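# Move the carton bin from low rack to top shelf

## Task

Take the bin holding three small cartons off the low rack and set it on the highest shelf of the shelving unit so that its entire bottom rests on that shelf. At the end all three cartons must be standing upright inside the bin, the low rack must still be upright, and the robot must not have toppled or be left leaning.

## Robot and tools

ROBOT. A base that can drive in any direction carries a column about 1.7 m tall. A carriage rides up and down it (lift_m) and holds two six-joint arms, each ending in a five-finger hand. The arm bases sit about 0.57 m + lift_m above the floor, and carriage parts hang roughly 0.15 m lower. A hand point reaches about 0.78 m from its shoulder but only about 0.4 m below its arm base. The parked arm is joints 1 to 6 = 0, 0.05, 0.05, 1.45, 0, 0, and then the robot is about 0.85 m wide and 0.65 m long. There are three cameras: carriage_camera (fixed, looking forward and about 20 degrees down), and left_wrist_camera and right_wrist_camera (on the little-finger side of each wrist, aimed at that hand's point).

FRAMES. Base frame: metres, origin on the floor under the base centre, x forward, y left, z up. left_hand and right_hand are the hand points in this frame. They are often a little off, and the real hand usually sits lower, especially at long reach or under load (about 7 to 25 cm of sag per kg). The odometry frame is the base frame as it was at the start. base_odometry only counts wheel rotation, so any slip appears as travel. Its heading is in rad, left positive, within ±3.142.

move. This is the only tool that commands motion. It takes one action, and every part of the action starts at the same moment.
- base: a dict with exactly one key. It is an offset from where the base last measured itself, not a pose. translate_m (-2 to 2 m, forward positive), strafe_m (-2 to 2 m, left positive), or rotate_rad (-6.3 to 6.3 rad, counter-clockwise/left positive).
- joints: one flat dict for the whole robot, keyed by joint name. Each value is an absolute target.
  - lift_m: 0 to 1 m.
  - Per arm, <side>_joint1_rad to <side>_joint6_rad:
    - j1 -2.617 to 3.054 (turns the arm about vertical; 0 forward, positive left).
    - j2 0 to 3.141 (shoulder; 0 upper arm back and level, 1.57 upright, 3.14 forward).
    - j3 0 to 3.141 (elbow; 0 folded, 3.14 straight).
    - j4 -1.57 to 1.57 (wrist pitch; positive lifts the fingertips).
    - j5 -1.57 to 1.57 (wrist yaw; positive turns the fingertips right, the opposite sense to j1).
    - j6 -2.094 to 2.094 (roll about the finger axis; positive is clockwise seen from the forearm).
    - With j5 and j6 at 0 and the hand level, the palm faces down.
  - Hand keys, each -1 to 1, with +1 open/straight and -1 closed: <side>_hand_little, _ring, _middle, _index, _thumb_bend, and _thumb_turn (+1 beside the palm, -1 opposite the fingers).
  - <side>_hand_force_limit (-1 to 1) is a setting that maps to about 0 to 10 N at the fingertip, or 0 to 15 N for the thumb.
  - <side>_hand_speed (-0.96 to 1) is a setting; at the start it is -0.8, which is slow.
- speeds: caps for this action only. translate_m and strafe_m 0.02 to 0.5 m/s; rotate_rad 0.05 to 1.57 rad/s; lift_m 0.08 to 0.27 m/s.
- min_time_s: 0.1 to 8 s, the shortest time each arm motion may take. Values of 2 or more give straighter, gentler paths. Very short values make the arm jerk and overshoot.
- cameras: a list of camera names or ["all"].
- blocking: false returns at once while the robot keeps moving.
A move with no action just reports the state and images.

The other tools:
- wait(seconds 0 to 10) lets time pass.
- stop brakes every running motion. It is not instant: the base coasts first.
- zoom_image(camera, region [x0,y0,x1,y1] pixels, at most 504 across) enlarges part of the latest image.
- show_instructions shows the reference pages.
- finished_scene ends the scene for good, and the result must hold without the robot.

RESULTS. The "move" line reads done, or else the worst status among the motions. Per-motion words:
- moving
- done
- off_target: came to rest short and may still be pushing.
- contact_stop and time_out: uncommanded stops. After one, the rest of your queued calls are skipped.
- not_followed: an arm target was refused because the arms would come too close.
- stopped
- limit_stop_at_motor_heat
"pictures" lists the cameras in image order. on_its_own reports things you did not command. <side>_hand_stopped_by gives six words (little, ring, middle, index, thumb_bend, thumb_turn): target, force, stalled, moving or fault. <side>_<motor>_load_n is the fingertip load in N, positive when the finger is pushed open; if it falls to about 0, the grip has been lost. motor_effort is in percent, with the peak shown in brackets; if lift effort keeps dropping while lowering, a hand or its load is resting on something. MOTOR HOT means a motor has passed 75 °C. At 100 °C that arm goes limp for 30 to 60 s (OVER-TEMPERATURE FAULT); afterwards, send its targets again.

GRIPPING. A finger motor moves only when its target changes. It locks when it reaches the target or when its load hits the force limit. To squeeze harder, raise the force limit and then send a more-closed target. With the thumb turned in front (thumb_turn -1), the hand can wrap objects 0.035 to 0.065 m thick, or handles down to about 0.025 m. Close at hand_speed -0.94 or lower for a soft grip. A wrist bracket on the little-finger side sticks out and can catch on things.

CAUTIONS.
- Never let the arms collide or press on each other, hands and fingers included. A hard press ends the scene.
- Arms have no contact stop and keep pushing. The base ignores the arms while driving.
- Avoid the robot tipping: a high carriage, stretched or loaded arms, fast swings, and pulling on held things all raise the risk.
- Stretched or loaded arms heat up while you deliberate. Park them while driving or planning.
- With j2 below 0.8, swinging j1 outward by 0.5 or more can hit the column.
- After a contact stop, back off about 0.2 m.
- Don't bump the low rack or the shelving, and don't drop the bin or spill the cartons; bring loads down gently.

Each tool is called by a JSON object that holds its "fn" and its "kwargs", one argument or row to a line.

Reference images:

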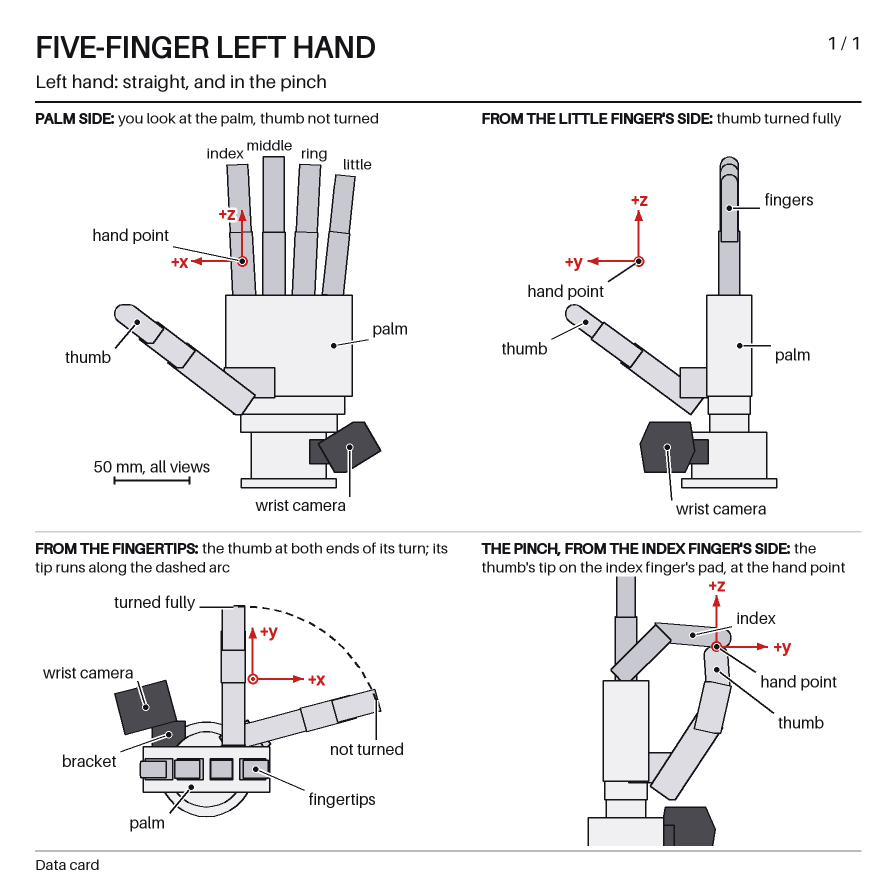

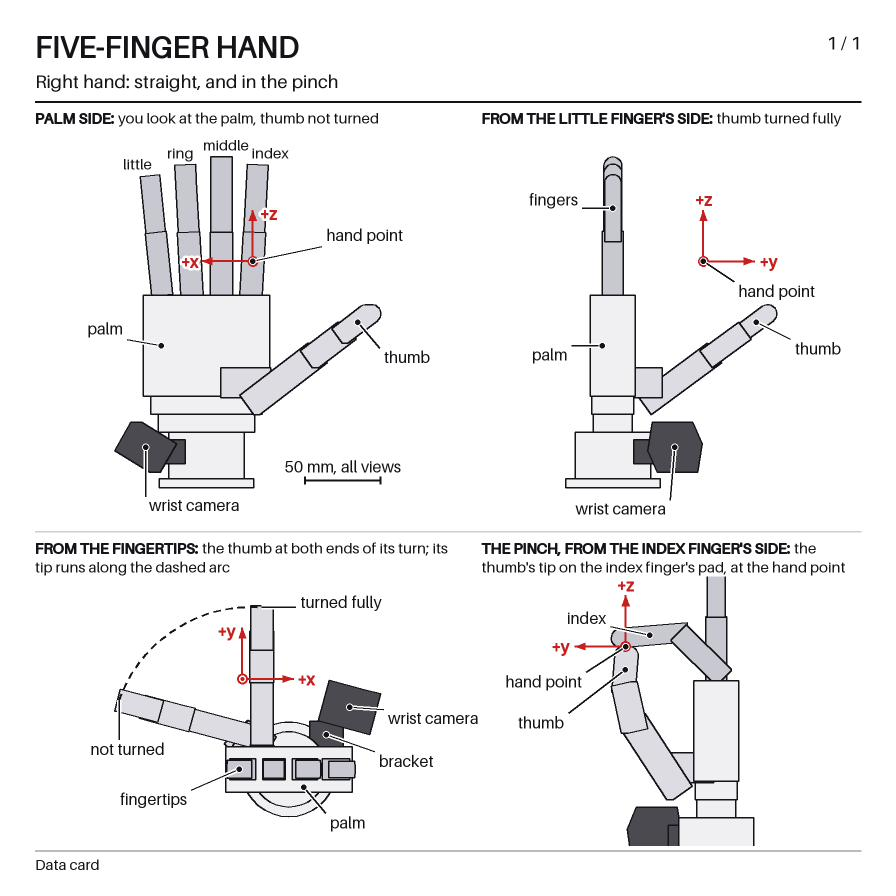

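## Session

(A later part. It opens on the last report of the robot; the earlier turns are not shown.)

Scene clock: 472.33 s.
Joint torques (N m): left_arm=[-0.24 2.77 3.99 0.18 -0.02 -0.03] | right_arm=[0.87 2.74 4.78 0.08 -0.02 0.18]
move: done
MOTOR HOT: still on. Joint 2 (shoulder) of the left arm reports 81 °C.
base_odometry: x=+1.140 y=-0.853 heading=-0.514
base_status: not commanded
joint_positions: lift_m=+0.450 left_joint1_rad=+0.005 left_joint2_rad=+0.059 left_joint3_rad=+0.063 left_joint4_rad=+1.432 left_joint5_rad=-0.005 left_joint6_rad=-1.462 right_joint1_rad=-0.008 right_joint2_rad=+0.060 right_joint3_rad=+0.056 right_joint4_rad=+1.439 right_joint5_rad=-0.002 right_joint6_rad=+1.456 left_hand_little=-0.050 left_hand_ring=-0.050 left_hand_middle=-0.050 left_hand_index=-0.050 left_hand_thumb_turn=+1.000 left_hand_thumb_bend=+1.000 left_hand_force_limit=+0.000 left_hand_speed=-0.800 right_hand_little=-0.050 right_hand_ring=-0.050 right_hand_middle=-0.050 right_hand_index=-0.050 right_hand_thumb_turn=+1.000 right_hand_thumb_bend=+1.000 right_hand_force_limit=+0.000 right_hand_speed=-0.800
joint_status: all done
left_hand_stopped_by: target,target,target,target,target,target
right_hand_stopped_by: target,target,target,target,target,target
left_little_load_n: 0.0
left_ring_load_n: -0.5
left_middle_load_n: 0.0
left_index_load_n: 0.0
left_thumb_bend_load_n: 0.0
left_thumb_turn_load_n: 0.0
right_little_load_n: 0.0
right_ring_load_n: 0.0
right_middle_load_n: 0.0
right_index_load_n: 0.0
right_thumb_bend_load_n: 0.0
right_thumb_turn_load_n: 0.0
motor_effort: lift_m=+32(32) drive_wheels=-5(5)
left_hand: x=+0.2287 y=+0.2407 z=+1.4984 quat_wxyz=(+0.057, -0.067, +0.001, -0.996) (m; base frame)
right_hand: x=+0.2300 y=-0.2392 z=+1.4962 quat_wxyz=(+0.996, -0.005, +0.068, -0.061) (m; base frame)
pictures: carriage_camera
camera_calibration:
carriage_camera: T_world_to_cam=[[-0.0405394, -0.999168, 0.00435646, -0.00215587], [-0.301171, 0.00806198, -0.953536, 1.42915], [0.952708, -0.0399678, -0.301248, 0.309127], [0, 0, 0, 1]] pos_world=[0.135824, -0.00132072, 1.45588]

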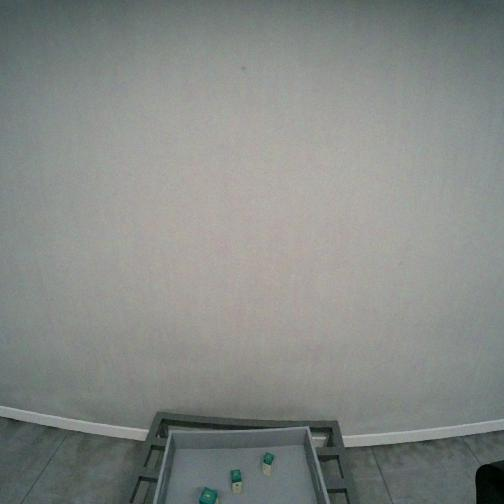

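{"fn": "move", "kwargs": {
  "base": {"translate_m": -0.5},
  "speeds": {"translate_m": 0.4}
}}

{"fn": "move", "kwargs": {
  "base": {"rotate_rad": 3.312},
  "joints": {"lift_m": 0.6}
}}

{"fn": "move", "kwargs": {
  "base": {"translate_m": 1.7}
}}

{"fn": "move", "kwargs": {
  "base": {"rotate_rad": -0.197},
  "cameras": ["carriage_camera"]
}}

Scene clock: 486.73 s.
Joint torques (N m): left_arm=[-0.17 3.03 4.14 0.06 -0.07 -0.03] | right_arm=[0.84 2.74 4.94 -0.02 -0.01 0.17]
move: done
MOTOR HOT: cleared for the motors of the left arm.
base_odometry: x=+0.705 y=-0.607 heading=-0.514
base_status: done
joint_positions: lift_m=+0.450 left_joint1_rad=+0.004 left_joint2_rad=+0.059 left_joint3_rad=+0.061 left_joint4_rad=+1.442 left_joint5_rad=-0.004 left_joint6_rad=-1.462 right_joint1_rad=-0.008 right_joint2_rad=+0.060 right_joint3_rad=+0.053 right_joint4_rad=+1.448 right_joint5_rad=-0.002 right_joint6_rad=+1.456 left_hand_little=-0.050 left_hand_ring=-0.050 left_hand_middle=-0.050 left_hand_index=-0.050 left_hand_thumb_turn=+1.000 left_hand_thumb_bend=+1.000 left_hand_force_limit=+0.000 left_hand_speed=-0.800 right_hand_little=-0.050 right_hand_ring=-0.050 right_hand_middle=-0.050 right_hand_index=-0.050 right_hand_thumb_turn=+1.000 right_hand_thumb_bend=+1.000 right_hand_force_limit=+0.000 right_hand_speed=-0.800
joint_status: not commanded
left_hand_stopped_by: target,target,target,target,target,target
right_hand_stopped_by: target,target,target,target,target,target
left_little_load_n: 0.0
left_ring_load_n: 0.0
left_middle_load_n: 0.0
left_index_load_n: 0.0
left_thumb_bend_load_n: 0.0
left_thumb_turn_load_n: 0.0
right_little_load_n: 0.0
right_ring_load_n: 0.0
right_middle_load_n: 0.0
right_index_load_n: 0.0
right_thumb_bend_load_n: 0.0
right_thumb_turn_load_n: 0.0
motor_effort: lift_m=+31(33) drive_wheels=-3(11)
left_hand: x=+0.2262 y=+0.2406 z=+1.4981 quat_wxyz=(+0.056, -0.063, +0.001, -0.996) (m; base frame)
right_hand: x=+0.2283 y=-0.2392 z=+1.4957 quat_wxyz=(+0.996, -0.005, +0.064, -0.061) (m; base frame)
pictures: none

Scene clock: 491.13 s.
Joint torques (N m): left_arm=[-0.24 3.19 4.63 0.09 -0.09 0] | right_arm=[0.64 3.12 5.29 -0.02 -0.01 0.17]
move: done
base_odometry: x=+0.705 y=-0.607 heading=+2.797
base_status: done
joint_positions: lift_m=+0.600 left_joint1_rad=+0.003 left_joint2_rad=+0.056 left_joint3_rad=+0.056 left_joint4_rad=+1.442 left_joint5_rad=-0.003 left_joint6_rad=-1.462 right_joint1_rad=-0.005 right_joint2_rad=+0.055 right_joint3_rad=+0.050 right_joint4_rad=+1.446 right_joint5_rad=-0.002 right_joint6_rad=+1.456 left_hand_little=-0.050 left_hand_ring=-0.050 left_hand_middle=-0.050 left_hand_index=-0.050 left_hand_thumb_turn=+1.000 left_hand_thumb_bend=+1.000 left_hand_force_limit=+0.000 left_hand_speed=-0.800 right_hand_little=-0.050 right_hand_ring=-0.050 right_hand_middle=-0.050 right_hand_index=-0.050 right_hand_thumb_turn=+1.000 right_hand_thumb_bend=+1.000 right_hand_force_limit=+0.000 right_hand_speed=-0.800
joint_status: all done
left_hand_stopped_by: target,target,target,target,target,target
right_hand_stopped_by: target,target,target,target,target,target
left_little_load_n: 0.0
left_ring_load_n: 0.0
left_middle_load_n: 0.0
left_index_load_n: 0.0
left_thumb_bend_load_n: 0.0
left_thumb_turn_load_n: 0.0
right_little_load_n: -0.5
right_ring_load_n: 0.0
right_middle_load_n: 0.0
right_index_load_n: 0.0
right_thumb_bend_load_n: 0.0
right_thumb_turn_load_n: 0.0
motor_effort: lift_m=+33(40) drive_wheels=+3(9)
left_hand: x=+0.2271 y=+0.2404 z=+1.6466 quat_wxyz=(+0.056, -0.064, +0.002, -0.996) (m; base frame)
right_hand: x=+0.2282 y=-0.2392 z=+1.6447 quat_wxyz=(+0.996, -0.005, +0.065, -0.060) (m; base frame)
pictures: none

Scene clock: 496.83 s.
Joint torques (N m): left_arm=[0.12 3.17 4.81 0.05 -0.09 0] | right_arm=[0.62 3.15 5.35 -0.06 -0.02 0.17]
move: done
base_odometry: x=-0.896 y=-0.036 heading=+2.798
base_status: done
joint_positions: lift_m=+0.600 left_joint1_rad=+0.003 left_joint2_rad=+0.056 left_joint3_rad=+0.056 left_joint4_rad=+1.444 left_joint5_rad=-0.003 left_joint6_rad=-1.462 right_joint1_rad=-0.005 right_joint2_rad=+0.055 right_joint3_rad=+0.050 right_joint4_rad=+1.449 right_joint5_rad=-0.002 right_joint6_rad=+1.456 left_hand_little=-0.050 left_hand_ring=-0.050 left_hand_middle=-0.050 left_hand_index=-0.050 left_hand_thumb_turn=+1.000 left_hand_thumb_bend=+1.000 left_hand_force_limit=+0.000 left_hand_speed=-0.800 right_hand_little=-0.050 right_hand_ring=-0.050 right_hand_middle=-0.050 right_hand_index=-0.050 right_hand_thumb_turn=+1.000 right_hand_thumb_bend=+1.000 right_hand_force_limit=+0.000 right_hand_speed=-0.800
joint_status: not commanded
left_hand_stopped_by: target,target,target,target,target,target
right_hand_stopped_by: target,target,target,target,target,target
left_little_load_n: 0.0
left_ring_load_n: 0.0
left_middle_load_n: 0.0
left_index_load_n: 0.0
left_thumb_bend_load_n: 0.5
left_thumb_turn_load_n: 0.0
right_little_load_n: 0.0
right_ring_load_n: 0.0
right_middle_load_n: 0.0
right_index_load_n: 0.0
right_thumb_bend_load_n: 0.0
right_thumb_turn_load_n: 0.0
motor_effort: lift_m=+33(33) drive_wheels=-7(15)
left_hand: x=+0.2267 y=+0.2404 z=+1.6466 quat_wxyz=(+0.056, -0.064, +0.002, -0.996) (m; base frame)
right_hand: x=+0.2275 y=-0.2392 z=+1.6447 quat_wxyz=(+0.996, -0.005, +0.063, -0.060) (m; base frame)
pictures: none

Scene clock: 498.13 s.
Joint torques (N m): left_arm=[-0.06 3.17 4.63 0.01 -0.07 -0.02] | right_arm=[0.64 3.11 5.26 -0.04 -0.02 0.17]
move: done
base_odometry: x=-0.896 y=-0.036 heading=+2.602
base_status: done
joint_positions: lift_m=+0.600 left_joint1_rad=+0.003 left_joint2_rad=+0.056 left_joint3_rad=+0.056 left_joint4_rad=+1.444 left_joint5_rad=-0.003 left_joint6_rad=-1.462 right_joint1_rad=-0.005 right_joint2_rad=+0.055 right_joint3_rad=+0.050 right_joint4_rad=+1.448 right_joint5_rad=-0.002 right_joint6_rad=+1.456 left_hand_little=-0.050 left_hand_ring=-0.050 left_hand_middle=-0.050 left_hand_index=-0.050 left_hand_thumb_turn=+1.000 left_hand_thumb_bend=+1.000 left_hand_force_limit=+0.000 left_hand_speed=-0.800 right_hand_little=-0.050 right_hand_ring=-0.050 right_hand_middle=-0.050 right_hand_index=-0.050 right_hand_thumb_turn=+1.000 right_hand_thumb_bend=+1.000 right_hand_force_limit=+0.000 right_hand_speed=-0.800
joint_status: not commanded
left_hand_stopped_by: target,target,target,target,target,target
right_hand_stopped_by: target,target,target,target,target,target
left_little_load_n: 0.0
left_ring_load_n: 0.0
left_middle_load_n: 0.0
left_index_load_n: 0.0
left_thumb_bend_load_n: 0.0
left_thumb_turn_load_n: 0.0
right_little_load_n: 0.0
right_ring_load_n: 0.0
right_middle_load_n: 0.0
right_index_load_n: 0.0
right_thumb_bend_load_n: 0.0
right_thumb_turn_load_n: 0.0
motor_effort: lift_m=+33(33) drive_wheels=+4(8)
left_hand: x=+0.2267 y=+0.2404 z=+1.6466 quat_wxyz=(+0.056, -0.064, +0.002, -0.996) (m; base frame)
right_hand: x=+0.2277 y=-0.2392 z=+1.6447 quat_wxyz=(+0.996, -0.005, +0.064, -0.060) (m; base frame)
pictures: carriage_camera
camera_calibration:
carriage_camera: T_world_to_cam=[[-0.0405394, -0.999168, 0.00435646, -0.00280934], [-0.301171, 0.00806198, -0.953536, 1.57218], [0.952708, -0.0399678, -0.301248, 0.354314], [0, 0, 0, 1]] pos_world=[0.135824, -0.00132072, 1.60588]

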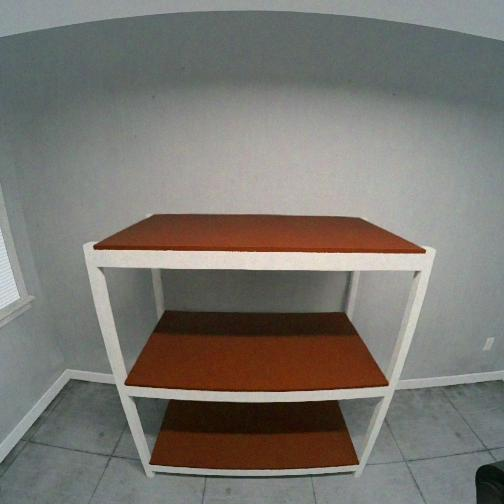

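{"fn": "zoom_image", "kwargs": {
  "camera": "carriage_camera",
  "region": [70, 190, 450, 490]
}}

{"fn": "move", "kwargs": {
  "joints": {"lift_m": 0.9},
  "cameras": ["carriage_camera"]
}}

{"fn": "zoom_image", "kwargs": {
  "camera": "carriage_camera",
  "region": [40, 250, 480, 500]
}}

Scaled by 1.326 from the camera's 504x504 image, which has a finer 720x720 frame.

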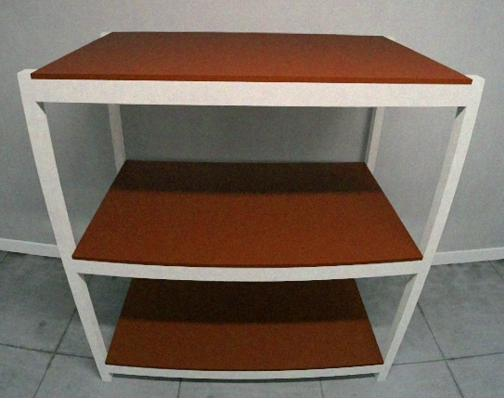

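Scene clock: 514.17 s.
Joint torques (N m): left_arm=[-0.39 3.34 4.52 0.08 -0.1 0.03] | right_arm=[0.62 3.12 5.38 -0.03 -0.02 0.17]
move: done
base_odometry: x=-0.896 y=-0.036 heading=+2.602
base_status: not commanded
joint_positions: lift_m=+0.900 left_joint1_rad=+0.003 left_joint2_rad=+0.055 left_joint3_rad=+0.056 left_joint4_rad=+1.444 left_joint5_rad=-0.003 left_joint6_rad=-1.463 right_joint1_rad=-0.005 right_joint2_rad=+0.055 right_joint3_rad=+0.049 right_joint4_rad=+1.448 right_joint5_rad=-0.002 right_joint6_rad=+1.456 left_hand_little=-0.050 left_hand_ring=-0.050 left_hand_middle=-0.050 left_hand_index=-0.050 left_hand_thumb_turn=+1.000 left_hand_thumb_bend=+1.000 left_hand_force_limit=+0.000 left_hand_speed=-0.800 right_hand_little=-0.050 right_hand_ring=-0.050 right_hand_middle=-0.050 right_hand_index=-0.050 right_hand_thumb_turn=+1.000 right_hand_thumb_bend=+1.000 right_hand_force_limit=+0.000 right_hand_speed=-0.800
joint_status: all done
left_hand_stopped_by: target,target,target,target,target,target
right_hand_stopped_by: target,target,target,target,target,target
left_little_load_n: 0.0
left_ring_load_n: 0.0
left_middle_load_n: 0.0
left_index_load_n: 0.0
left_thumb_bend_load_n: 0.0
left_thumb_turn_load_n: 0.0
right_little_load_n: 0.0
right_ring_load_n: 0.0
right_middle_load_n: -0.5
right_index_load_n: 0.0
right_thumb_bend_load_n: 0.0
right_thumb_turn_load_n: 0.0
motor_effort: lift_m=+32(39) drive_wheels=+4(4)
left_hand: x=+0.2263 y=+0.2404 z=+1.9466 quat_wxyz=(+0.056, -0.063, +0.002, -0.996) (m; base frame)
right_hand: x=+0.2279 y=-0.2392 z=+1.9445 quat_wxyz=(+0.996, -0.005, +0.064, -0.060) (m; base frame)
pictures: carriage_camera
camera_calibration:
carriage_camera: T_world_to_cam=[[-0.0405394, -0.999168, 0.00435646, -0.00411627], [-0.301171, 0.00806198, -0.953536, 1.85824], [0.952708, -0.0399678, -0.301248, 0.444689], [0, 0, 0, 1]] pos_world=[0.135824, -0.00132072, 1.90588]

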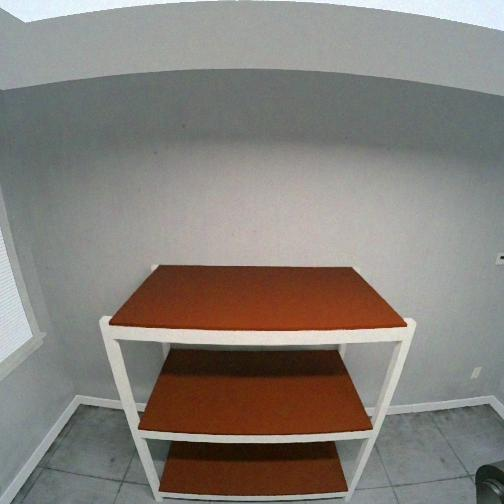

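Scaled by 1.145 from the camera's 504x504 image, which has a finer 720x720 frame.

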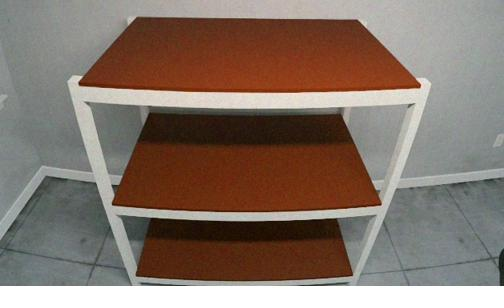

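{"fn": "move", "kwargs": {
  "base": {"rotate_rad": -2.958},
  "joints": {"lift_m": 0.35}
}}

{"fn": "move", "kwargs": {
  "base": {"translate_m": 1.8476},
  "speeds": {"translate_m": 0.45}
}}

{"fn": "move", "kwargs": {
  "base": {"rotate_rad": -0.1585},
  "cameras": ["carriage_camera"]
}}

Scene clock: 574.00 s.
Joint torques (N m): left_arm=[0.01 3.18 4.56 0.08 -0.09 -0.06] | right_arm=[0.62 3.17 5.46 -0.01 -0.01 0.17]
move: done
base_odometry: x=-0.897 y=-0.036 heading=-0.356
base_status: done
joint_positions: lift_m=+0.350 left_joint1_rad=+0.003 left_joint2_rad=+0.055 left_joint3_rad=+0.055 left_joint4_rad=+1.445 left_joint5_rad=-0.003 left_joint6_rad=-1.463 right_joint1_rad=-0.005 right_joint2_rad=+0.055 right_joint3_rad=+0.048 right_joint4_rad=+1.446 right_joint5_rad=-0.002 right_joint6_rad=+1.456 left_hand_little=-0.050 left_hand_ring=-0.050 left_hand_middle=-0.050 left_hand_index=-0.050 left_hand_thumb_turn=+1.000 left_hand_thumb_bend=+1.000 left_hand_force_limit=+0.000 left_hand_speed=-0.800 right_hand_little=-0.050 right_hand_ring=-0.050 right_hand_middle=-0.050 right_hand_index=-0.050 right_hand_thumb_turn=+1.000 right_hand_thumb_bend=+1.000 right_hand_force_limit=+0.000 right_hand_speed=-0.800
joint_status: all done
left_hand_stopped_by: target,target,target,target,target,target
right_hand_stopped_by: target,target,target,target,target,target
left_little_load_n: -0.5
left_ring_load_n: 0.0
left_middle_load_n: 0.0
left_index_load_n: 0.0
left_thumb_bend_load_n: 0.0
left_thumb_turn_load_n: 0.0
right_little_load_n: 0.5
right_ring_load_n: 0.0
right_middle_load_n: 0.0
right_index_load_n: 0.0
right_thumb_bend_load_n: 0.0
right_thumb_turn_load_n: 0.0
motor_effort: lift_m=+27(28) drive_wheels=+3(10)
left_hand: x=+0.2262 y=+0.2403 z=+1.3969 quat_wxyz=(+0.055, -0.063, +0.002, -0.996) (m; base frame)
right_hand: x=+0.2284 y=-0.2392 z=+1.3948 quat_wxyz=(+0.996, -0.005, +0.065, -0.060) (m; base frame)
pictures: none

Scene clock: 580.30 s.
Joint torques (N m): left_arm=[-0.13 3.26 4.79 0.03 -0.05 0.05] | right_arm=[0.65 3.14 5.46 -0.06 -0.02 0.17]
move: done
base_odometry: x=+0.834 y=-0.682 heading=-0.357
base_status: done
joint_positions: lift_m=+0.350 left_joint1_rad=+0.003 left_joint2_rad=+0.055 left_joint3_rad=+0.055 left_joint4_rad=+1.446 left_joint5_rad=-0.003 left_joint6_rad=-1.463 right_joint1_rad=-0.005 right_joint2_rad=+0.055 right_joint3_rad=+0.048 right_joint4_rad=+1.448 right_joint5_rad=-0.002 right_joint6_rad=+1.456 left_hand_little=-0.050 left_hand_ring=-0.050 left_hand_middle=-0.050 left_hand_index=-0.050 left_hand_thumb_turn=+1.000 left_hand_thumb_bend=+1.000 left_hand_force_limit=+0.000 left_hand_speed=-0.800 right_hand_little=-0.050 right_hand_ring=-0.050 right_hand_middle=-0.050 right_hand_index=-0.050 right_hand_thumb_turn=+1.000 right_hand_thumb_bend=+1.000 right_hand_force_limit=+0.000 right_hand_speed=-0.800
joint_status: not commanded
left_hand_stopped_by: target,target,target,target,target,target
right_hand_stopped_by: target,target,target,target,target,target
left_little_load_n: 0.0
left_ring_load_n: 0.0
left_middle_load_n: 0.0
left_index_load_n: 0.0
left_thumb_bend_load_n: 0.0
left_thumb_turn_load_n: 0.0
right_little_load_n: -0.5
right_ring_load_n: 0.0
right_middle_load_n: 0.0
right_index_load_n: 0.0
right_thumb_bend_load_n: 0.0
right_thumb_turn_load_n: -0.5
motor_effort: lift_m=+28(28) drive_wheels=-7(15)
left_hand: x=+0.2259 y=+0.2403 z=+1.3969 quat_wxyz=(+0.055, -0.062, +0.002, -0.997) (m; base frame)
right_hand: x=+0.2279 y=-0.2392 z=+1.3948 quat_wxyz=(+0.996, -0.005, +0.064, -0.060) (m; base frame)
pictures: none

Scene clock: 581.50 s.
Joint torques (N m): left_arm=[0.05 3.41 4.68 -0.01 -0.05 -0.02] | right_arm=[0.62 3.14 5.44 -0.01 -0.02 0.16]
move: done
base_odometry: x=+0.834 y=-0.682 heading=-0.515
base_status: done
joint_positions: lift_m=+0.350 left_joint1_rad=+0.003 left_joint2_rad=+0.055 left_joint3_rad=+0.055 left_joint4_rad=+1.447 left_joint5_rad=-0.003 left_joint6_rad=-1.463 right_joint1_rad=-0.005 right_joint2_rad=+0.055 right_joint3_rad=+0.048 right_joint4_rad=+1.448 right_joint5_rad=-0.002 right_joint6_rad=+1.456 left_hand_little=-0.050 left_hand_ring=-0.050 left_hand_middle=-0.050 left_hand_index=-0.050 left_hand_thumb_turn=+1.000 left_hand_thumb_bend=+1.000 left_hand_force_limit=+0.000 left_hand_speed=-0.800 right_hand_little=-0.050 right_hand_ring=-0.050 right_hand_middle=-0.050 right_hand_index=-0.050 right_hand_thumb_turn=+1.000 right_hand_thumb_bend=+1.000 right_hand_force_limit=+0.000 right_hand_speed=-0.800
joint_status: not commanded
left_hand_stopped_by: target,target,target,target,target,target
right_hand_stopped_by: target,target,target,target,target,target
left_little_load_n: 0.0
left_ring_load_n: 0.0
left_middle_load_n: 0.0
left_index_load_n: 0.0
left_thumb_bend_load_n: 0.0
left_thumb_turn_load_n: 0.0
right_little_load_n: 0.0
right_ring_load_n: 0.0
right_middle_load_n: 0.0
right_index_load_n: 0.0
right_thumb_bend_load_n: 0.0
right_thumb_turn_load_n: 0.0
motor_effort: lift_m=+27(28) drive_wheels=+3(7)
left_hand: x=+0.2257 y=+0.2403 z=+1.3969 quat_wxyz=(+0.055, -0.062, +0.002, -0.997) (m; base frame)
right_hand: x=+0.2280 y=-0.2392 z=+1.3948 quat_wxyz=(+0.996, -0.005, +0.064, -0.060) (m; base frame)
pictures: carriage_camera
camera_calibration:
carriage_camera: T_world_to_cam=[[-0.0405394, -0.999168, 0.00435646, -0.00172196], [-0.301171, 0.00806198, -0.953536, 1.33418], [0.952708, -0.0399678, -0.301248, 0.279123], [0, 0, 0, 1]] pos_world=[0.135824, -0.00132072, 1.35628]

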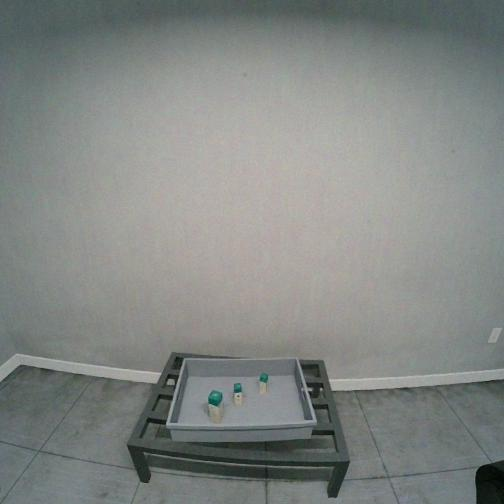

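{"fn": "zoom_image", "kwargs": {
  "camera": "carriage_camera",
  "region": [120, 340, 360, 500]
}}

Scaled by 2.100 from the camera's 504x504 image, which has a finer 720x720 frame.

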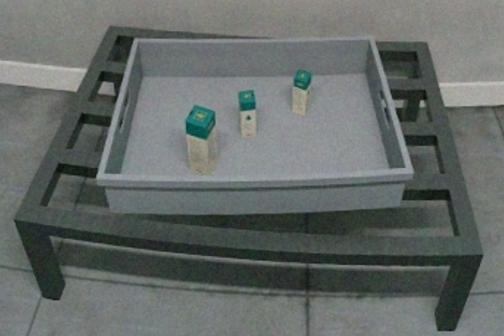

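{"fn": "move", "kwargs": {
  "joints": {"left_joint1_rad": 0.2, "left_joint2_rad": 1.9, "left_joint3_rad": 1.2, "left_joint4_rad": -0.3, "left_joint5_rad": 0, "left_joint6_rad": -1.375, "right_joint1_rad": -0.2, "right_joint2_rad": 1.9, "right_joint3_rad": 1.2, "right_joint4_rad": -0.3, "right_joint5_rad": 0, "right_joint6_rad": 1.37},
  "min_time_s": 2
}}

{"fn": "move", "kwargs": {
  "base": {"translate_m": 0.3425},
  "speeds": {"translate_m": 0.2},
  "joints": {"left_joint1_rad": 0.205, "left_joint2_rad": 2.886, "left_joint3_rad": 1.842, "left_joint4_rad": -0.513, "left_joint5_rad": 0, "left_joint6_rad": -1.375, "right_joint1_rad": -0.205, "right_joint2_rad": 2.935, "right_joint3_rad": 1.99, "right_joint4_rad": -0.611, "right_joint5_rad": 0, "right_joint6_rad": 1.34},
  "min_time_s": 2
}}

{"fn": "move", "kwargs": {
  "joints": {"lift_m": 0.089},
  "cameras": ["carriage_camera", "left_wrist_camera", "right_wrist_camera"]
}}

Scene clock: 604.63 s.
Joint torques (N m): left_arm=[0.42 -8.91 8.38 1.07 -0.02 0.16] | right_arm=[-0.46 -6.64 8.85 1.09 -0.09 -0.11]
move: done
base_odometry: x=+0.834 y=-0.682 heading=-0.515
base_status: not commanded
joint_positions: lift_m=+0.350 left_joint1_rad=+0.195 left_joint2_rad=+1.889 left_joint3_rad=+1.173 left_joint4_rad=-0.280 left_joint5_rad=-0.002 left_joint6_rad=-1.383 right_joint1_rad=-0.193 right_joint2_rad=+1.889 right_joint3_rad=+1.171 right_joint4_rad=-0.297 right_joint5_rad=-0.002 right_joint6_rad=+1.385 left_hand_little=-0.050 left_hand_ring=-0.050 left_hand_middle=-0.050 left_hand_index=-0.050 left_hand_thumb_turn=+1.000 left_hand_thumb_bend=+1.000 left_hand_force_limit=+0.000 left_hand_speed=-0.800 right_hand_little=-0.050 right_hand_ring=-0.050 right_hand_middle=-0.050 right_hand_index=-0.050 right_hand_thumb_turn=+1.000 right_hand_thumb_bend=+1.000 right_hand_force_limit=+0.000 right_hand_speed=-0.800
joint_status: all done
left_hand_stopped_by: target,target,target,target,target,target
right_hand_stopped_by: target,target,target,target,target,target
left_little_load_n: 0.0
left_ring_load_n: 0.0
left_middle_load_n: 0.0
left_index_load_n: 0.0
left_thumb_bend_load_n: 0.0
left_thumb_turn_load_n: 0.0
right_little_load_n: 0.0
right_ring_load_n: 0.0
right_middle_load_n: 0.0
right_index_load_n: 0.0
right_thumb_bend_load_n: 0.0
right_thumb_turn_load_n: 0.0
motor_effort: lift_m=+27(28) drive_wheels=+3(3)
left_hand: x=+0.7068 y=+0.3344 z=+0.9732 quat_wxyz=(+0.055, -0.959, -0.004, -0.278) (m; base frame)
right_hand: x=+0.7027 y=-0.3318 z=+0.9702 quat_wxyz=(+0.270, +0.003, +0.962, -0.051) (m; base frame)
pictures: none

Scene clock: 607.43 s.
Joint torques (N m): left_arm=[0.76 -12.92 5.64 0.1 -0.04 0.18] | right_arm=[-0.46 -9.85 6.35 0.08 -0.09 -0.12]
move: done
base_odometry: x=+1.132 y=-0.852 heading=-0.516
base_status: done
joint_positions: lift_m=+0.350 left_joint1_rad=+0.199 left_joint2_rad=+2.869 left_joint3_rad=+1.824 left_joint4_rad=-0.495 left_joint5_rad=-0.002 left_joint6_rad=-1.382 right_joint1_rad=-0.198 right_joint2_rad=+2.918 right_joint3_rad=+1.969 right_joint4_rad=-0.602 right_joint5_rad=-0.002 right_joint6_rad=+1.355 left_hand_little=-0.050 left_hand_ring=-0.050 left_hand_middle=-0.050 left_hand_index=-0.050 left_hand_thumb_turn=+1.000 left_hand_thumb_bend=+1.000 left_hand_force_limit=+0.000 left_hand_speed=-0.800 right_hand_little=-0.050 right_hand_ring=-0.050 right_hand_middle=-0.050 right_hand_index=-0.050 right_hand_thumb_turn=+1.000 right_hand_thumb_bend=+1.000 right_hand_force_limit=+0.000 right_hand_speed=-0.800
joint_status: all done
left_hand_stopped_by: target,target,target,target,target,target
right_hand_stopped_by: target,target,target,target,target,target
left_little_load_n: 0.0
left_ring_load_n: 0.0
left_middle_load_n: 0.0
left_index_load_n: 0.0
left_thumb_bend_load_n: 0.0
left_thumb_turn_load_n: 0.0
right_little_load_n: 0.5
right_ring_load_n: 0.0
right_middle_load_n: 0.0
right_index_load_n: 0.5
right_thumb_bend_load_n: 0.0
right_thumb_turn_load_n: 0.0
motor_effort: lift_m=+28(28) drive_wheels=-7(11)
left_hand: x=+0.6947 y=+0.3337 z=+0.6747 quat_wxyz=(+0.004, -1.000, -0.005, -0.015) (m; base frame)
right_hand: x=+0.7098 y=-0.3351 z=+0.6798 quat_wxyz=(+0.010, -0.009, +1.000, -0.001) (m; base frame)
pictures: none

Scene clock: 609.00 s.
Joint torques (N m): left_arm=[0.68 -14.28 5.03 0.2 -0.08 0.16] | right_arm=[-0.51 -10.91 5.87 0.09 -0.1 -0.12]
move: done
base_odometry: x=+1.132 y=-0.852 heading=-0.516
base_status: not commanded
joint_positions: lift_m=+0.089 left_joint1_rad=+0.199 left_joint2_rad=+2.884 left_joint3_rad=+1.829 left_joint4_rad=-0.503 left_joint5_rad=-0.002 left_joint6_rad=-1.382 right_joint1_rad=-0.198 right_joint2_rad=+2.932 right_joint3_rad=+1.974 right_joint4_rad=-0.609 right_joint5_rad=-0.002 right_joint6_rad=+1.354 left_hand_little=-0.050 left_hand_ring=-0.050 left_hand_middle=-0.050 left_hand_index=-0.050 left_hand_thumb_turn=+1.000 left_hand_thumb_bend=+1.000 left_hand_force_limit=+0.000 left_hand_speed=-0.800 right_hand_little=-0.050 right_hand_ring=-0.050 right_hand_middle=-0.050 right_hand_index=-0.050 right_hand_thumb_turn=+1.000 right_hand_thumb_bend=+1.000 right_hand_force_limit=+0.000 right_hand_speed=-0.800
joint_status: all done
left_hand_stopped_by: target,target,target,target,target,target
right_hand_stopped_by: target,target,target,target,target,target
left_little_load_n: 0.0
left_ring_load_n: 0.0
left_middle_load_n: 0.0
left_index_load_n: 0.0
left_thumb_bend_load_n: 0.0
left_thumb_turn_load_n: 0.0
right_little_load_n: 0.0
right_ring_load_n: 0.0
right_middle_load_n: 0.0
right_index_load_n: 0.0
right_thumb_bend_load_n: 0.0
right_thumb_turn_load_n: 0.0
motor_effort: lift_m=+27(28) drive_wheels=-7(7)
left_hand: x=+0.6893 y=+0.3326 z=+0.4077 quat_wxyz=(+0.002, -1.000, -0.005, -0.006) (m; base frame)
right_hand: x=+0.7049 y=-0.3341 z=+0.4128 quat_wxyz=(+0.002, -0.009, +1.000, +0.001) (m; base frame)
pictures: carriage_camera, left_wrist_camera, right_wrist_camera
camera_calibration:
carriage_camera: T_world_to_cam=[[-0.0405394, -0.999168, 0.00435646, -0.000584929], [-0.301171, 0.00806198, -0.953536, 1.08531], [0.952708, -0.0399678, -0.301248, 0.200497], [0, 0, 0, 1]] pos_world=[0.135824, -0.00132072, 1.09528]
left_wrist_camera: T_world_to_cam=[[0.221333, 0.974883, 0.0248025, -0.491889], [0.845846, -0.20457, 0.492641, -0.715284], [0.485341, -0.0880584, -0.869879, 0.16029], [0, 0, 0, 1]] pos_world=[0.636097, 0.347323, 0.504011]
right_wrist_camera: T_world_to_cam=[[-0.268472, 0.963148, 0.0164232, 0.505512], [0.80018, 0.213488, 0.560477, -0.730335], [0.536315, 0.163614, -0.828007, 0.132718], [0, 0, 0, 1]] pos_world=[0.648936, -0.352679, 0.510925]

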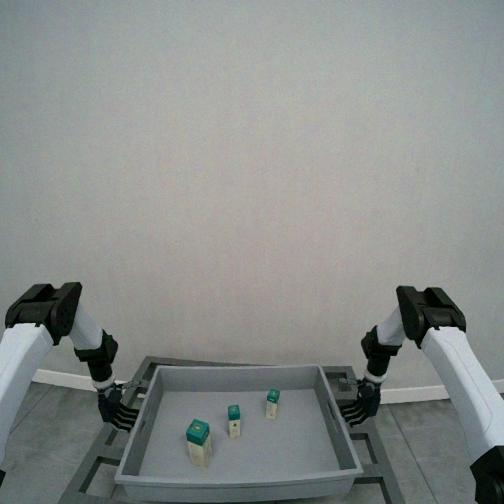

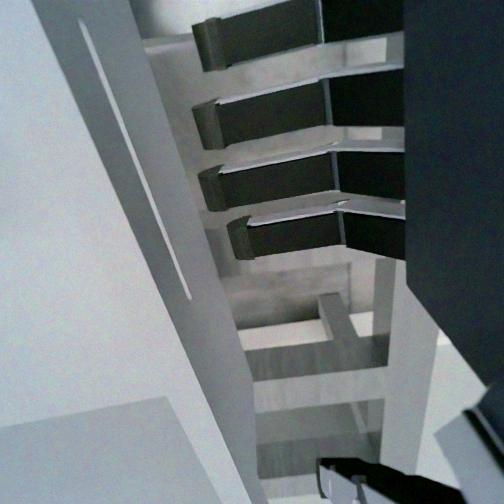

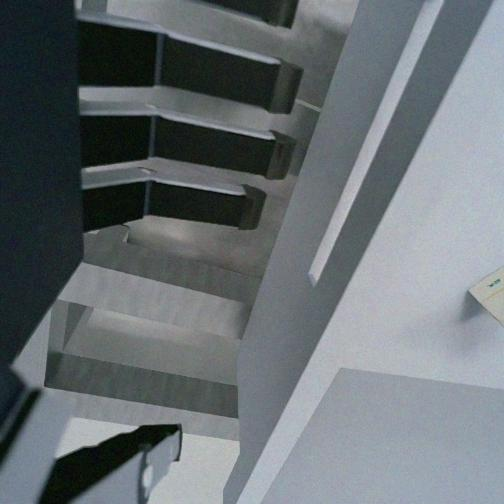

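{"fn": "move", "kwargs": {
  "joints": {"left_joint1_rad": 0.054, "left_joint6_rad": -1.53, "right_joint1_rad": -0.05, "right_joint6_rad": 1.51},
  "min_time_s": 3,
  "cameras": ["carriage_camera", "left_wrist_camera", "right_wrist_camera"]
}}

{"fn": "zoom_image", "kwargs": {
  "camera": "carriage_camera",
  "region": [90, 360, 220, 490]
}}

{"fn": "zoom_image", "kwargs": {
  "camera": "carriage_camera",
  "region": [280, 360, 410, 490]
}}

Scene clock: 624.87 s.
Joint torques (N m): left_arm=[-0.28 -14.23 5.03 0.2 0.01 -0.03] | right_arm=[0.81 -10.99 5.83 0.11 -0.09 0.19]
move: done
base_odometry: x=+1.132 y=-0.852 heading=-0.516
base_status: not commanded
joint_positions: lift_m=+0.089 left_joint1_rad=+0.059 left_joint2_rad=+2.884 left_joint3_rad=+1.829 left_joint4_rad=-0.503 left_joint5_rad=-0.002 left_joint6_rad=-1.522 right_joint1_rad=-0.057 right_joint2_rad=+2.932 right_joint3_rad=+1.974 right_joint4_rad=-0.609 right_joint5_rad=-0.002 right_joint6_rad=+1.495 left_hand_little=-0.050 left_hand_ring=-0.050 left_hand_middle=-0.050 left_hand_index=-0.050 left_hand_thumb_turn=+1.000 left_hand_thumb_bend=+1.000 left_hand_force_limit=+0.000 left_hand_speed=-0.800 right_hand_little=-0.050 right_hand_ring=-0.050 right_hand_middle=-0.050 right_hand_index=-0.050 right_hand_thumb_turn=+1.000 right_hand_thumb_bend=+1.000 right_hand_force_limit=+0.000 right_hand_speed=-0.800
joint_status: all done
left_hand_stopped_by: target,target,target,target,target,target
right_hand_stopped_by: target,target,target,target,target,target
left_little_load_n: 0.0
left_ring_load_n: 0.0
left_middle_load_n: 0.0
left_index_load_n: 0.0
left_thumb_bend_load_n: 0.0
left_thumb_turn_load_n: 0.0
right_little_load_n: 0.5
right_ring_load_n: 0.0
right_middle_load_n: 0.0
right_index_load_n: 0.0
right_thumb_bend_load_n: 0.0
right_thumb_turn_load_n: 0.0
motor_effort: lift_m=+27(29) drive_wheels=-6(7)
left_hand: x=+0.6975 y=+0.2701 z=+0.4078 quat_wxyz=(+0.002, -1.000, -0.005, -0.007) (m; base frame)
right_hand: x=+0.7132 y=-0.2683 z=+0.4129 quat_wxyz=(+0.002, -0.009, +1.000, +0.001) (m; base frame)
pictures: carriage_camera, left_wrist_camera, right_wrist_camera
camera_calibration:
carriage_camera: T_world_to_cam=[[-0.0405394, -0.999168, 0.00435646, -0.000584929], [-0.301171, 0.00806198, -0.953536, 1.08531], [0.952708, -0.0399678, -0.301248, 0.200497], [0, 0, 0, 1]] pos_world=[0.135824, -0.00132072, 1.09528]
left_wrist_camera: T_world_to_cam=[[0.221317, 0.974927, 0.0231397, -0.432106], [0.845569, -0.203664, 0.493492, -0.73544], [0.485831, -0.0896519, -0.869443, 0.150872], [0, 0, 0, 1]] pos_world=[0.644199, 0.285015, 0.504107]
right_wrist_camera: T_world_to_cam=[[-0.268776, 0.963051, 0.0171188, 0.444276], [0.800263, 0.213383, 0.560398, -0.751103], [0.536039, 0.164321, -0.828046, 0.118004], [0, 0, 0, 1]] pos_world=[0.657237, -0.286979, 0.511024]

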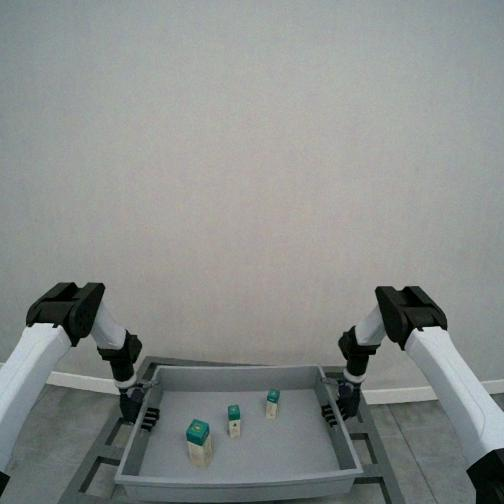

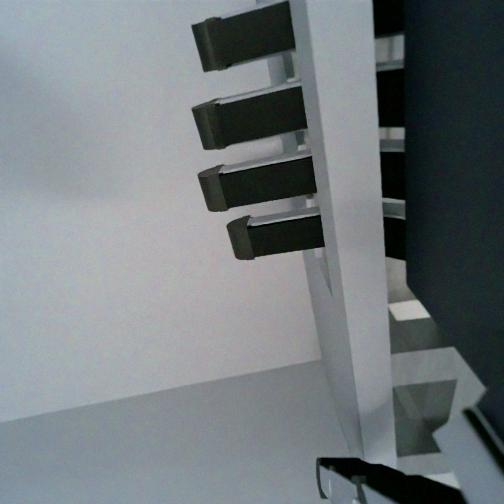

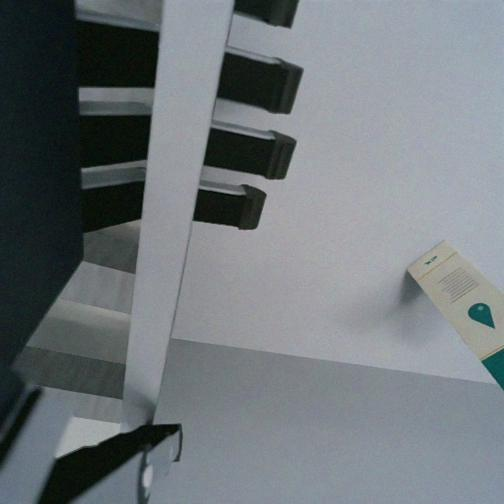

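Scaled by 3.877 from the camera's 504x504 image, which has a finer 720x720 frame.

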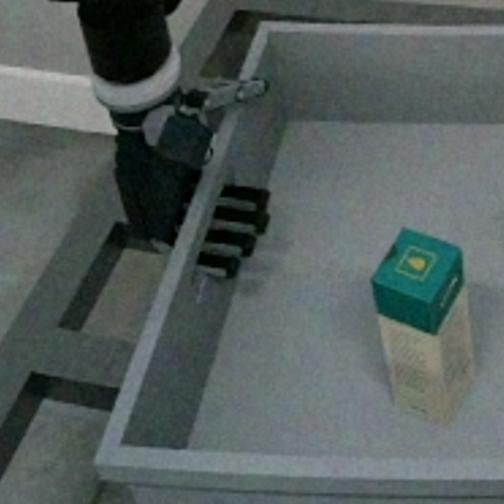

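Scaled by 3.877 from the camera's 504x504 image, which has a finer 720x720 frame.

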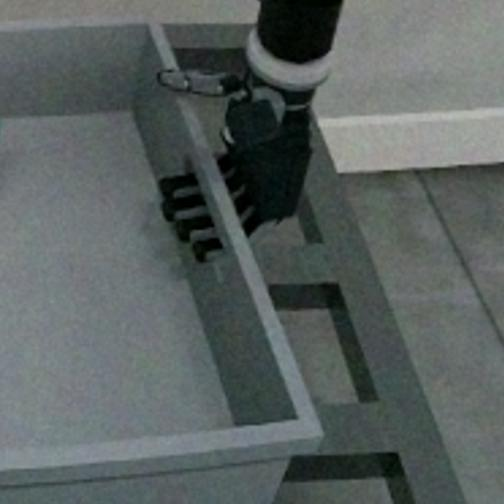

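{"fn": "move", "kwargs": {
  "joints": {"left_hand_force_limit": -0.5, "right_hand_force_limit": -0.5, "left_hand_speed": -0.9, "right_hand_speed": -0.9, "left_hand_little": -0.45, "left_hand_ring": -0.45, "left_hand_middle": -0.45, "left_hand_index": -0.45, "right_hand_little": -0.45, "right_hand_ring": -0.45, "right_hand_middle": -0.45, "right_hand_index": -0.45},
  "cameras": ["left_wrist_camera", "right_wrist_camera"]
}}

Scene clock: 632.83 s.
Joint torques (N m): left_arm=[-0.34 -14.13 4.98 0.16 0.06 0] | right_arm=[0.83 -10.99 5.83 0.06 -0.14 0.17]
move: off_target
base_odometry: x=+1.132 y=-0.852 heading=-0.516
base_status: not commanded
joint_positions: lift_m=+0.089 left_joint1_rad=+0.059 left_joint2_rad=+2.884 left_joint3_rad=+1.829 left_joint4_rad=-0.503 left_joint5_rad=-0.013 left_joint6_rad=-1.522 right_joint1_rad=-0.057 right_joint2_rad=+2.932 right_joint3_rad=+1.974 right_joint4_rad=-0.605 right_joint5_rad=+0.003 right_joint6_rad=+1.496 left_hand_little=-0.450 left_hand_ring=-0.450 left_hand_middle=-0.450 left_hand_index=-0.450 left_hand_thumb_turn=+1.000 left_hand_thumb_bend=+1.000 left_hand_force_limit=-0.500 left_hand_speed=-0.900 right_hand_little=-0.328 right_hand_ring=-0.356 right_hand_middle=-0.393 right_hand_index=-0.421 right_hand_thumb_turn=+1.000 right_hand_thumb_bend=+1.000 right_hand_force_limit=-0.500 right_hand_speed=-0.900
joint_status: right_hand_little off_target (ended at -0.328, target -0.450); right_hand_ring off_target (ended at -0.356, target -0.450); right_hand_middle off_target (ended at -0.393, target -0.450); right_hand_index off_target (ended at -0.421, target -0.450); the others done
left_hand_stopped_by: target,target,target,target,target,target
right_hand_stopped_by: force,force,force,force,target,target
left_little_load_n: 1.5
left_ring_load_n: 0.5
left_middle_load_n: 0.0
left_index_load_n: 0.0
left_thumb_bend_load_n: 0.0
left_thumb_turn_load_n: 0.0
right_little_load_n: 0.0
right_ring_load_n: 1.5
right_middle_load_n: 2.5
right_index_load_n: 2.5
right_thumb_bend_load_n: 0.5
right_thumb_turn_load_n: -0.5
motor_effort: lift_m=+28(29) drive_wheels=-6(7)
left_hand: x=+0.6974 y=+0.2722 z=+0.4071 quat_wxyz=(+0.007, -1.000, -0.005, -0.006) (m; base frame)
right_hand: x=+0.7142 y=-0.2694 z=+0.4126 quat_wxyz=(+0.004, -0.009, +1.000, -0.002) (m; base frame)
pictures: left_wrist_camera, right_wrist_camera
camera_calibration:
left_wrist_camera: T_world_to_cam=[[0.220769, 0.974754, 0.0334109, -0.437887], [0.845998, -0.208429, 0.490759, -0.73253], [0.485333, -0.080079, -0.870655, 0.148758], [0, 0, 0, 1]] pos_world=[0.644194, 0.286064, 0.503642]
right_wrist_camera: T_world_to_cam=[[-0.268117, 0.963326, 0.0108251, 0.447819], [0.798473, 0.215919, 0.561978, -0.750236], [0.53903, 0.159319, -0.827081, 0.113484], [0, 0, 0, 1]] pos_world=[0.65794, -0.287485, 0.510629]

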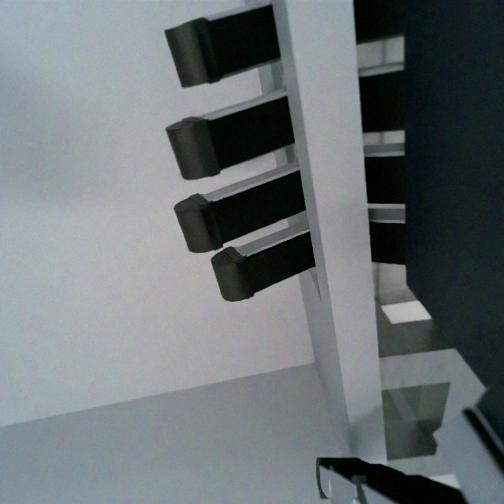

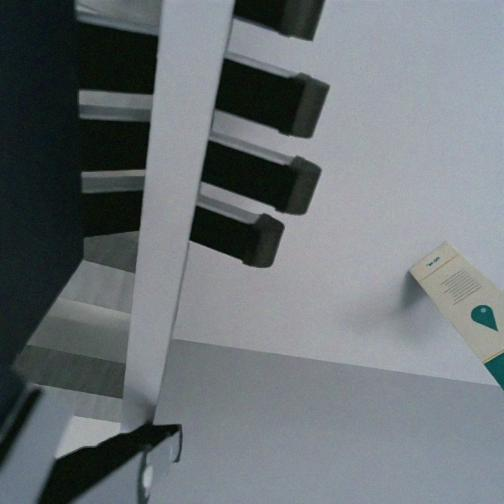

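{"fn": "move", "kwargs": {
  "joints": {"lift_m": 0.125},
  "speeds": {"lift_m": 0.08},
  "cameras": ["carriage_camera"]
}}

Scene clock: 637.13 s.
Joint torques (N m): left_arm=[-0.23 -15.83 5.08 0.11 0.01 0.05] | right_arm=[0.81 -12.48 5.79 0.06 -0.24 0.14]
move: done
base_odometry: x=+1.132 y=-0.852 heading=-0.516
base_status: not commanded
joint_positions: lift_m=+0.125 left_joint1_rad=+0.059 left_joint2_rad=+2.902 left_joint3_rad=+1.829 left_joint4_rad=-0.497 left_joint5_rad=-0.013 left_joint6_rad=-1.523 right_joint1_rad=-0.057 right_joint2_rad=+2.951 right_joint3_rad=+1.974 right_joint4_rad=-0.607 right_joint5_rad=+0.013 right_joint6_rad=+1.499 left_hand_little=-0.450 left_hand_ring=-0.450 left_hand_middle=-0.450 left_hand_index=-0.450 left_hand_thumb_turn=+1.000 left_hand_thumb_bend=+1.000 left_hand_force_limit=-0.500 left_hand_speed=-0.900 right_hand_little=-0.328 right_hand_ring=-0.356 right_hand_middle=-0.393 right_hand_index=-0.421 right_hand_thumb_turn=+1.000 right_hand_thumb_bend=+1.000 right_hand_force_limit=-0.500 right_hand_speed=-0.900
joint_status: all done
left_hand_stopped_by: target,target,target,target,target,target
right_hand_stopped_by: force,force,force,force,target,target
left_little_load_n: 1.0
left_ring_load_n: 1.0
left_middle_load_n: 0.0
left_index_load_n: 0.5
left_thumb_bend_load_n: 0.0
left_thumb_turn_load_n: 0.0
right_little_load_n: 0.0
right_ring_load_n: 1.0
right_middle_load_n: 2.5
right_index_load_n: 2.5
right_thumb_bend_load_n: 0.0
right_thumb_turn_load_n: 0.0
motor_effort: lift_m=+33(40) drive_wheels=-6(7)
left_hand: x=+0.6917 y=+0.2718 z=+0.4344 quat_wxyz=(+0.007, -1.000, -0.005, +0.000) (m; base frame)
right_hand: x=+0.7065 y=-0.2710 z=+0.4386 quat_wxyz=(-0.007, -0.008, +1.000, -0.006) (m; base frame)
pictures: carriage_camera
camera_calibration:
carriage_camera: T_world_to_cam=[[-0.0405394, -0.999168, 0.00435646, -0.000739583], [-0.301171, 0.00806198, -0.953536, 1.11916], [0.952708, -0.0399678, -0.301248, 0.211191], [0, 0, 0, 1]] pos_world=[0.135824, -0.00132072, 1.13078]

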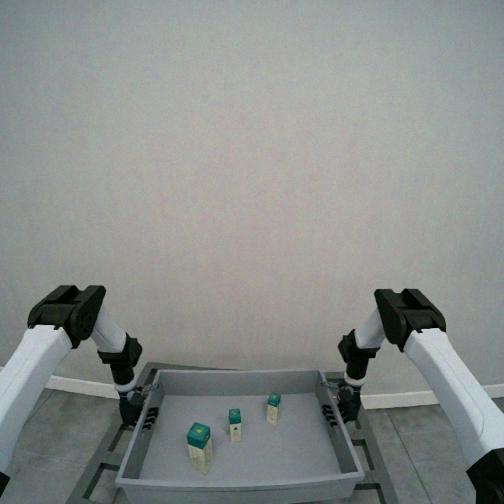

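{"fn": "move", "kwargs": {
  "joints": {"lift_m": 0.22},
  "speeds": {"lift_m": 0.08},
  "cameras": ["all"]
}}

Scene clock: 643.23 s.
Joint torques (N m): left_arm=[-0.42 -16.13 4.79 0.12 0.04 0.01] | right_arm=[0.8 -12.79 5.71 -0.02 -0.24 0.14]
move: done
base_odometry: x=+1.132 y=-0.852 heading=-0.516
base_status: not commanded
joint_positions: lift_m=+0.220 left_joint1_rad=+0.059 left_joint2_rad=+2.906 left_joint3_rad=+1.829 left_joint4_rad=-0.495 left_joint5_rad=-0.013 left_joint6_rad=-1.523 right_joint1_rad=-0.057 right_joint2_rad=+2.955 right_joint3_rad=+1.974 right_joint4_rad=-0.605 right_joint5_rad=+0.014 right_joint6_rad=+1.499 left_hand_little=-0.450 left_hand_ring=-0.450 left_hand_middle=-0.450 left_hand_index=-0.450 left_hand_thumb_turn=+1.000 left_hand_thumb_bend=+1.000 left_hand_force_limit=-0.500 left_hand_speed=-0.900 right_hand_little=-0.328 right_hand_ring=-0.356 right_hand_middle=-0.393 right_hand_index=-0.421 right_hand_thumb_turn=+1.000 right_hand_thumb_bend=+1.000 right_hand_force_limit=-0.500 right_hand_speed=-0.900
joint_status: all done
left_hand_stopped_by: target,target,target,target,target,target
right_hand_stopped_by: force,force,force,force,target,target
left_little_load_n: 1.5
left_ring_load_n: 1.0
left_middle_load_n: 0.5
left_index_load_n: 0.5
left_thumb_bend_load_n: 0.0
left_thumb_turn_load_n: 0.0
right_little_load_n: 0.0
right_ring_load_n: 0.5
right_middle_load_n: 2.0
right_index_load_n: 3.0
right_thumb_bend_load_n: 0.0
right_thumb_turn_load_n: 0.0
motor_effort: lift_m=+34(42) drive_wheels=-6(7)
left_hand: x=+0.6906 y=+0.2718 z=+0.5276 quat_wxyz=(+0.006, -1.000, -0.006, +0.001) (m; base frame)
right_hand: x=+0.7053 y=-0.2712 z=+0.5316 quat_wxyz=(-0.008, -0.007, +1.000, -0.007) (m; base frame)
pictures: carriage_camera, left_wrist_camera, right_wrist_camera
camera_calibration:
carriage_camera: T_world_to_cam=[[-0.0405394, -0.999168, 0.00435646, -0.00115301], [-0.301171, 0.00806198, -0.953536, 1.20965], [0.952708, -0.0399678, -0.301248, 0.23978], [0, 0, 0, 1]] pos_world=[0.135824, -0.00132072, 1.22568]
left_wrist_camera: T_world_to_cam=[[0.220159, 0.975028, 0.0291533, -0.437388], [0.853555, -0.207026, 0.478105, -0.784842], [0.472201, -0.080375, -0.877819, 0.26975], [0, 0, 0, 1]] pos_world=[0.638824, 0.285664, 0.624779]
right_wrist_camera: T_world_to_cam=[[-0.264597, 0.96433, 0.00755696, 0.44538], [0.812545, 0.218715, 0.54031, -0.807183], [0.519384, 0.149104, -0.841432, 0.235697], [0, 0, 0, 1]] pos_world=[0.651301, -0.288093, 0.631087]

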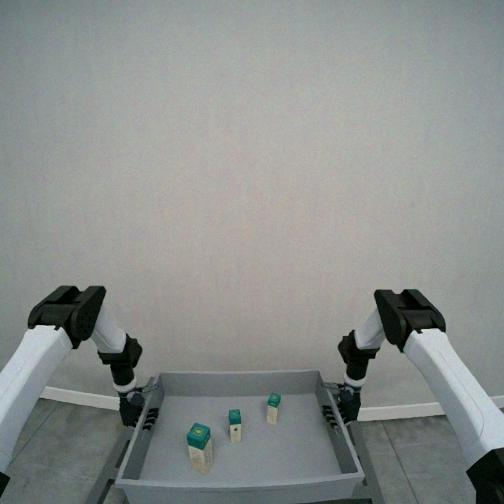

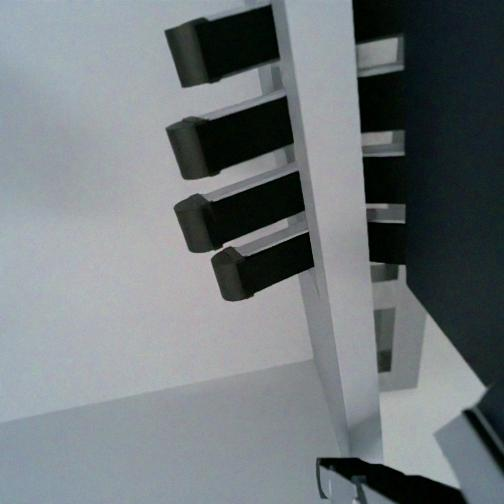

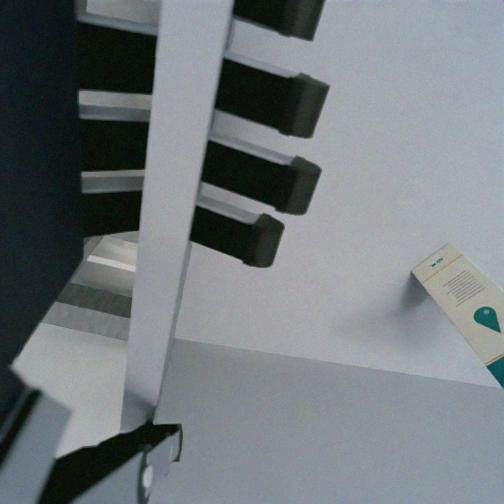

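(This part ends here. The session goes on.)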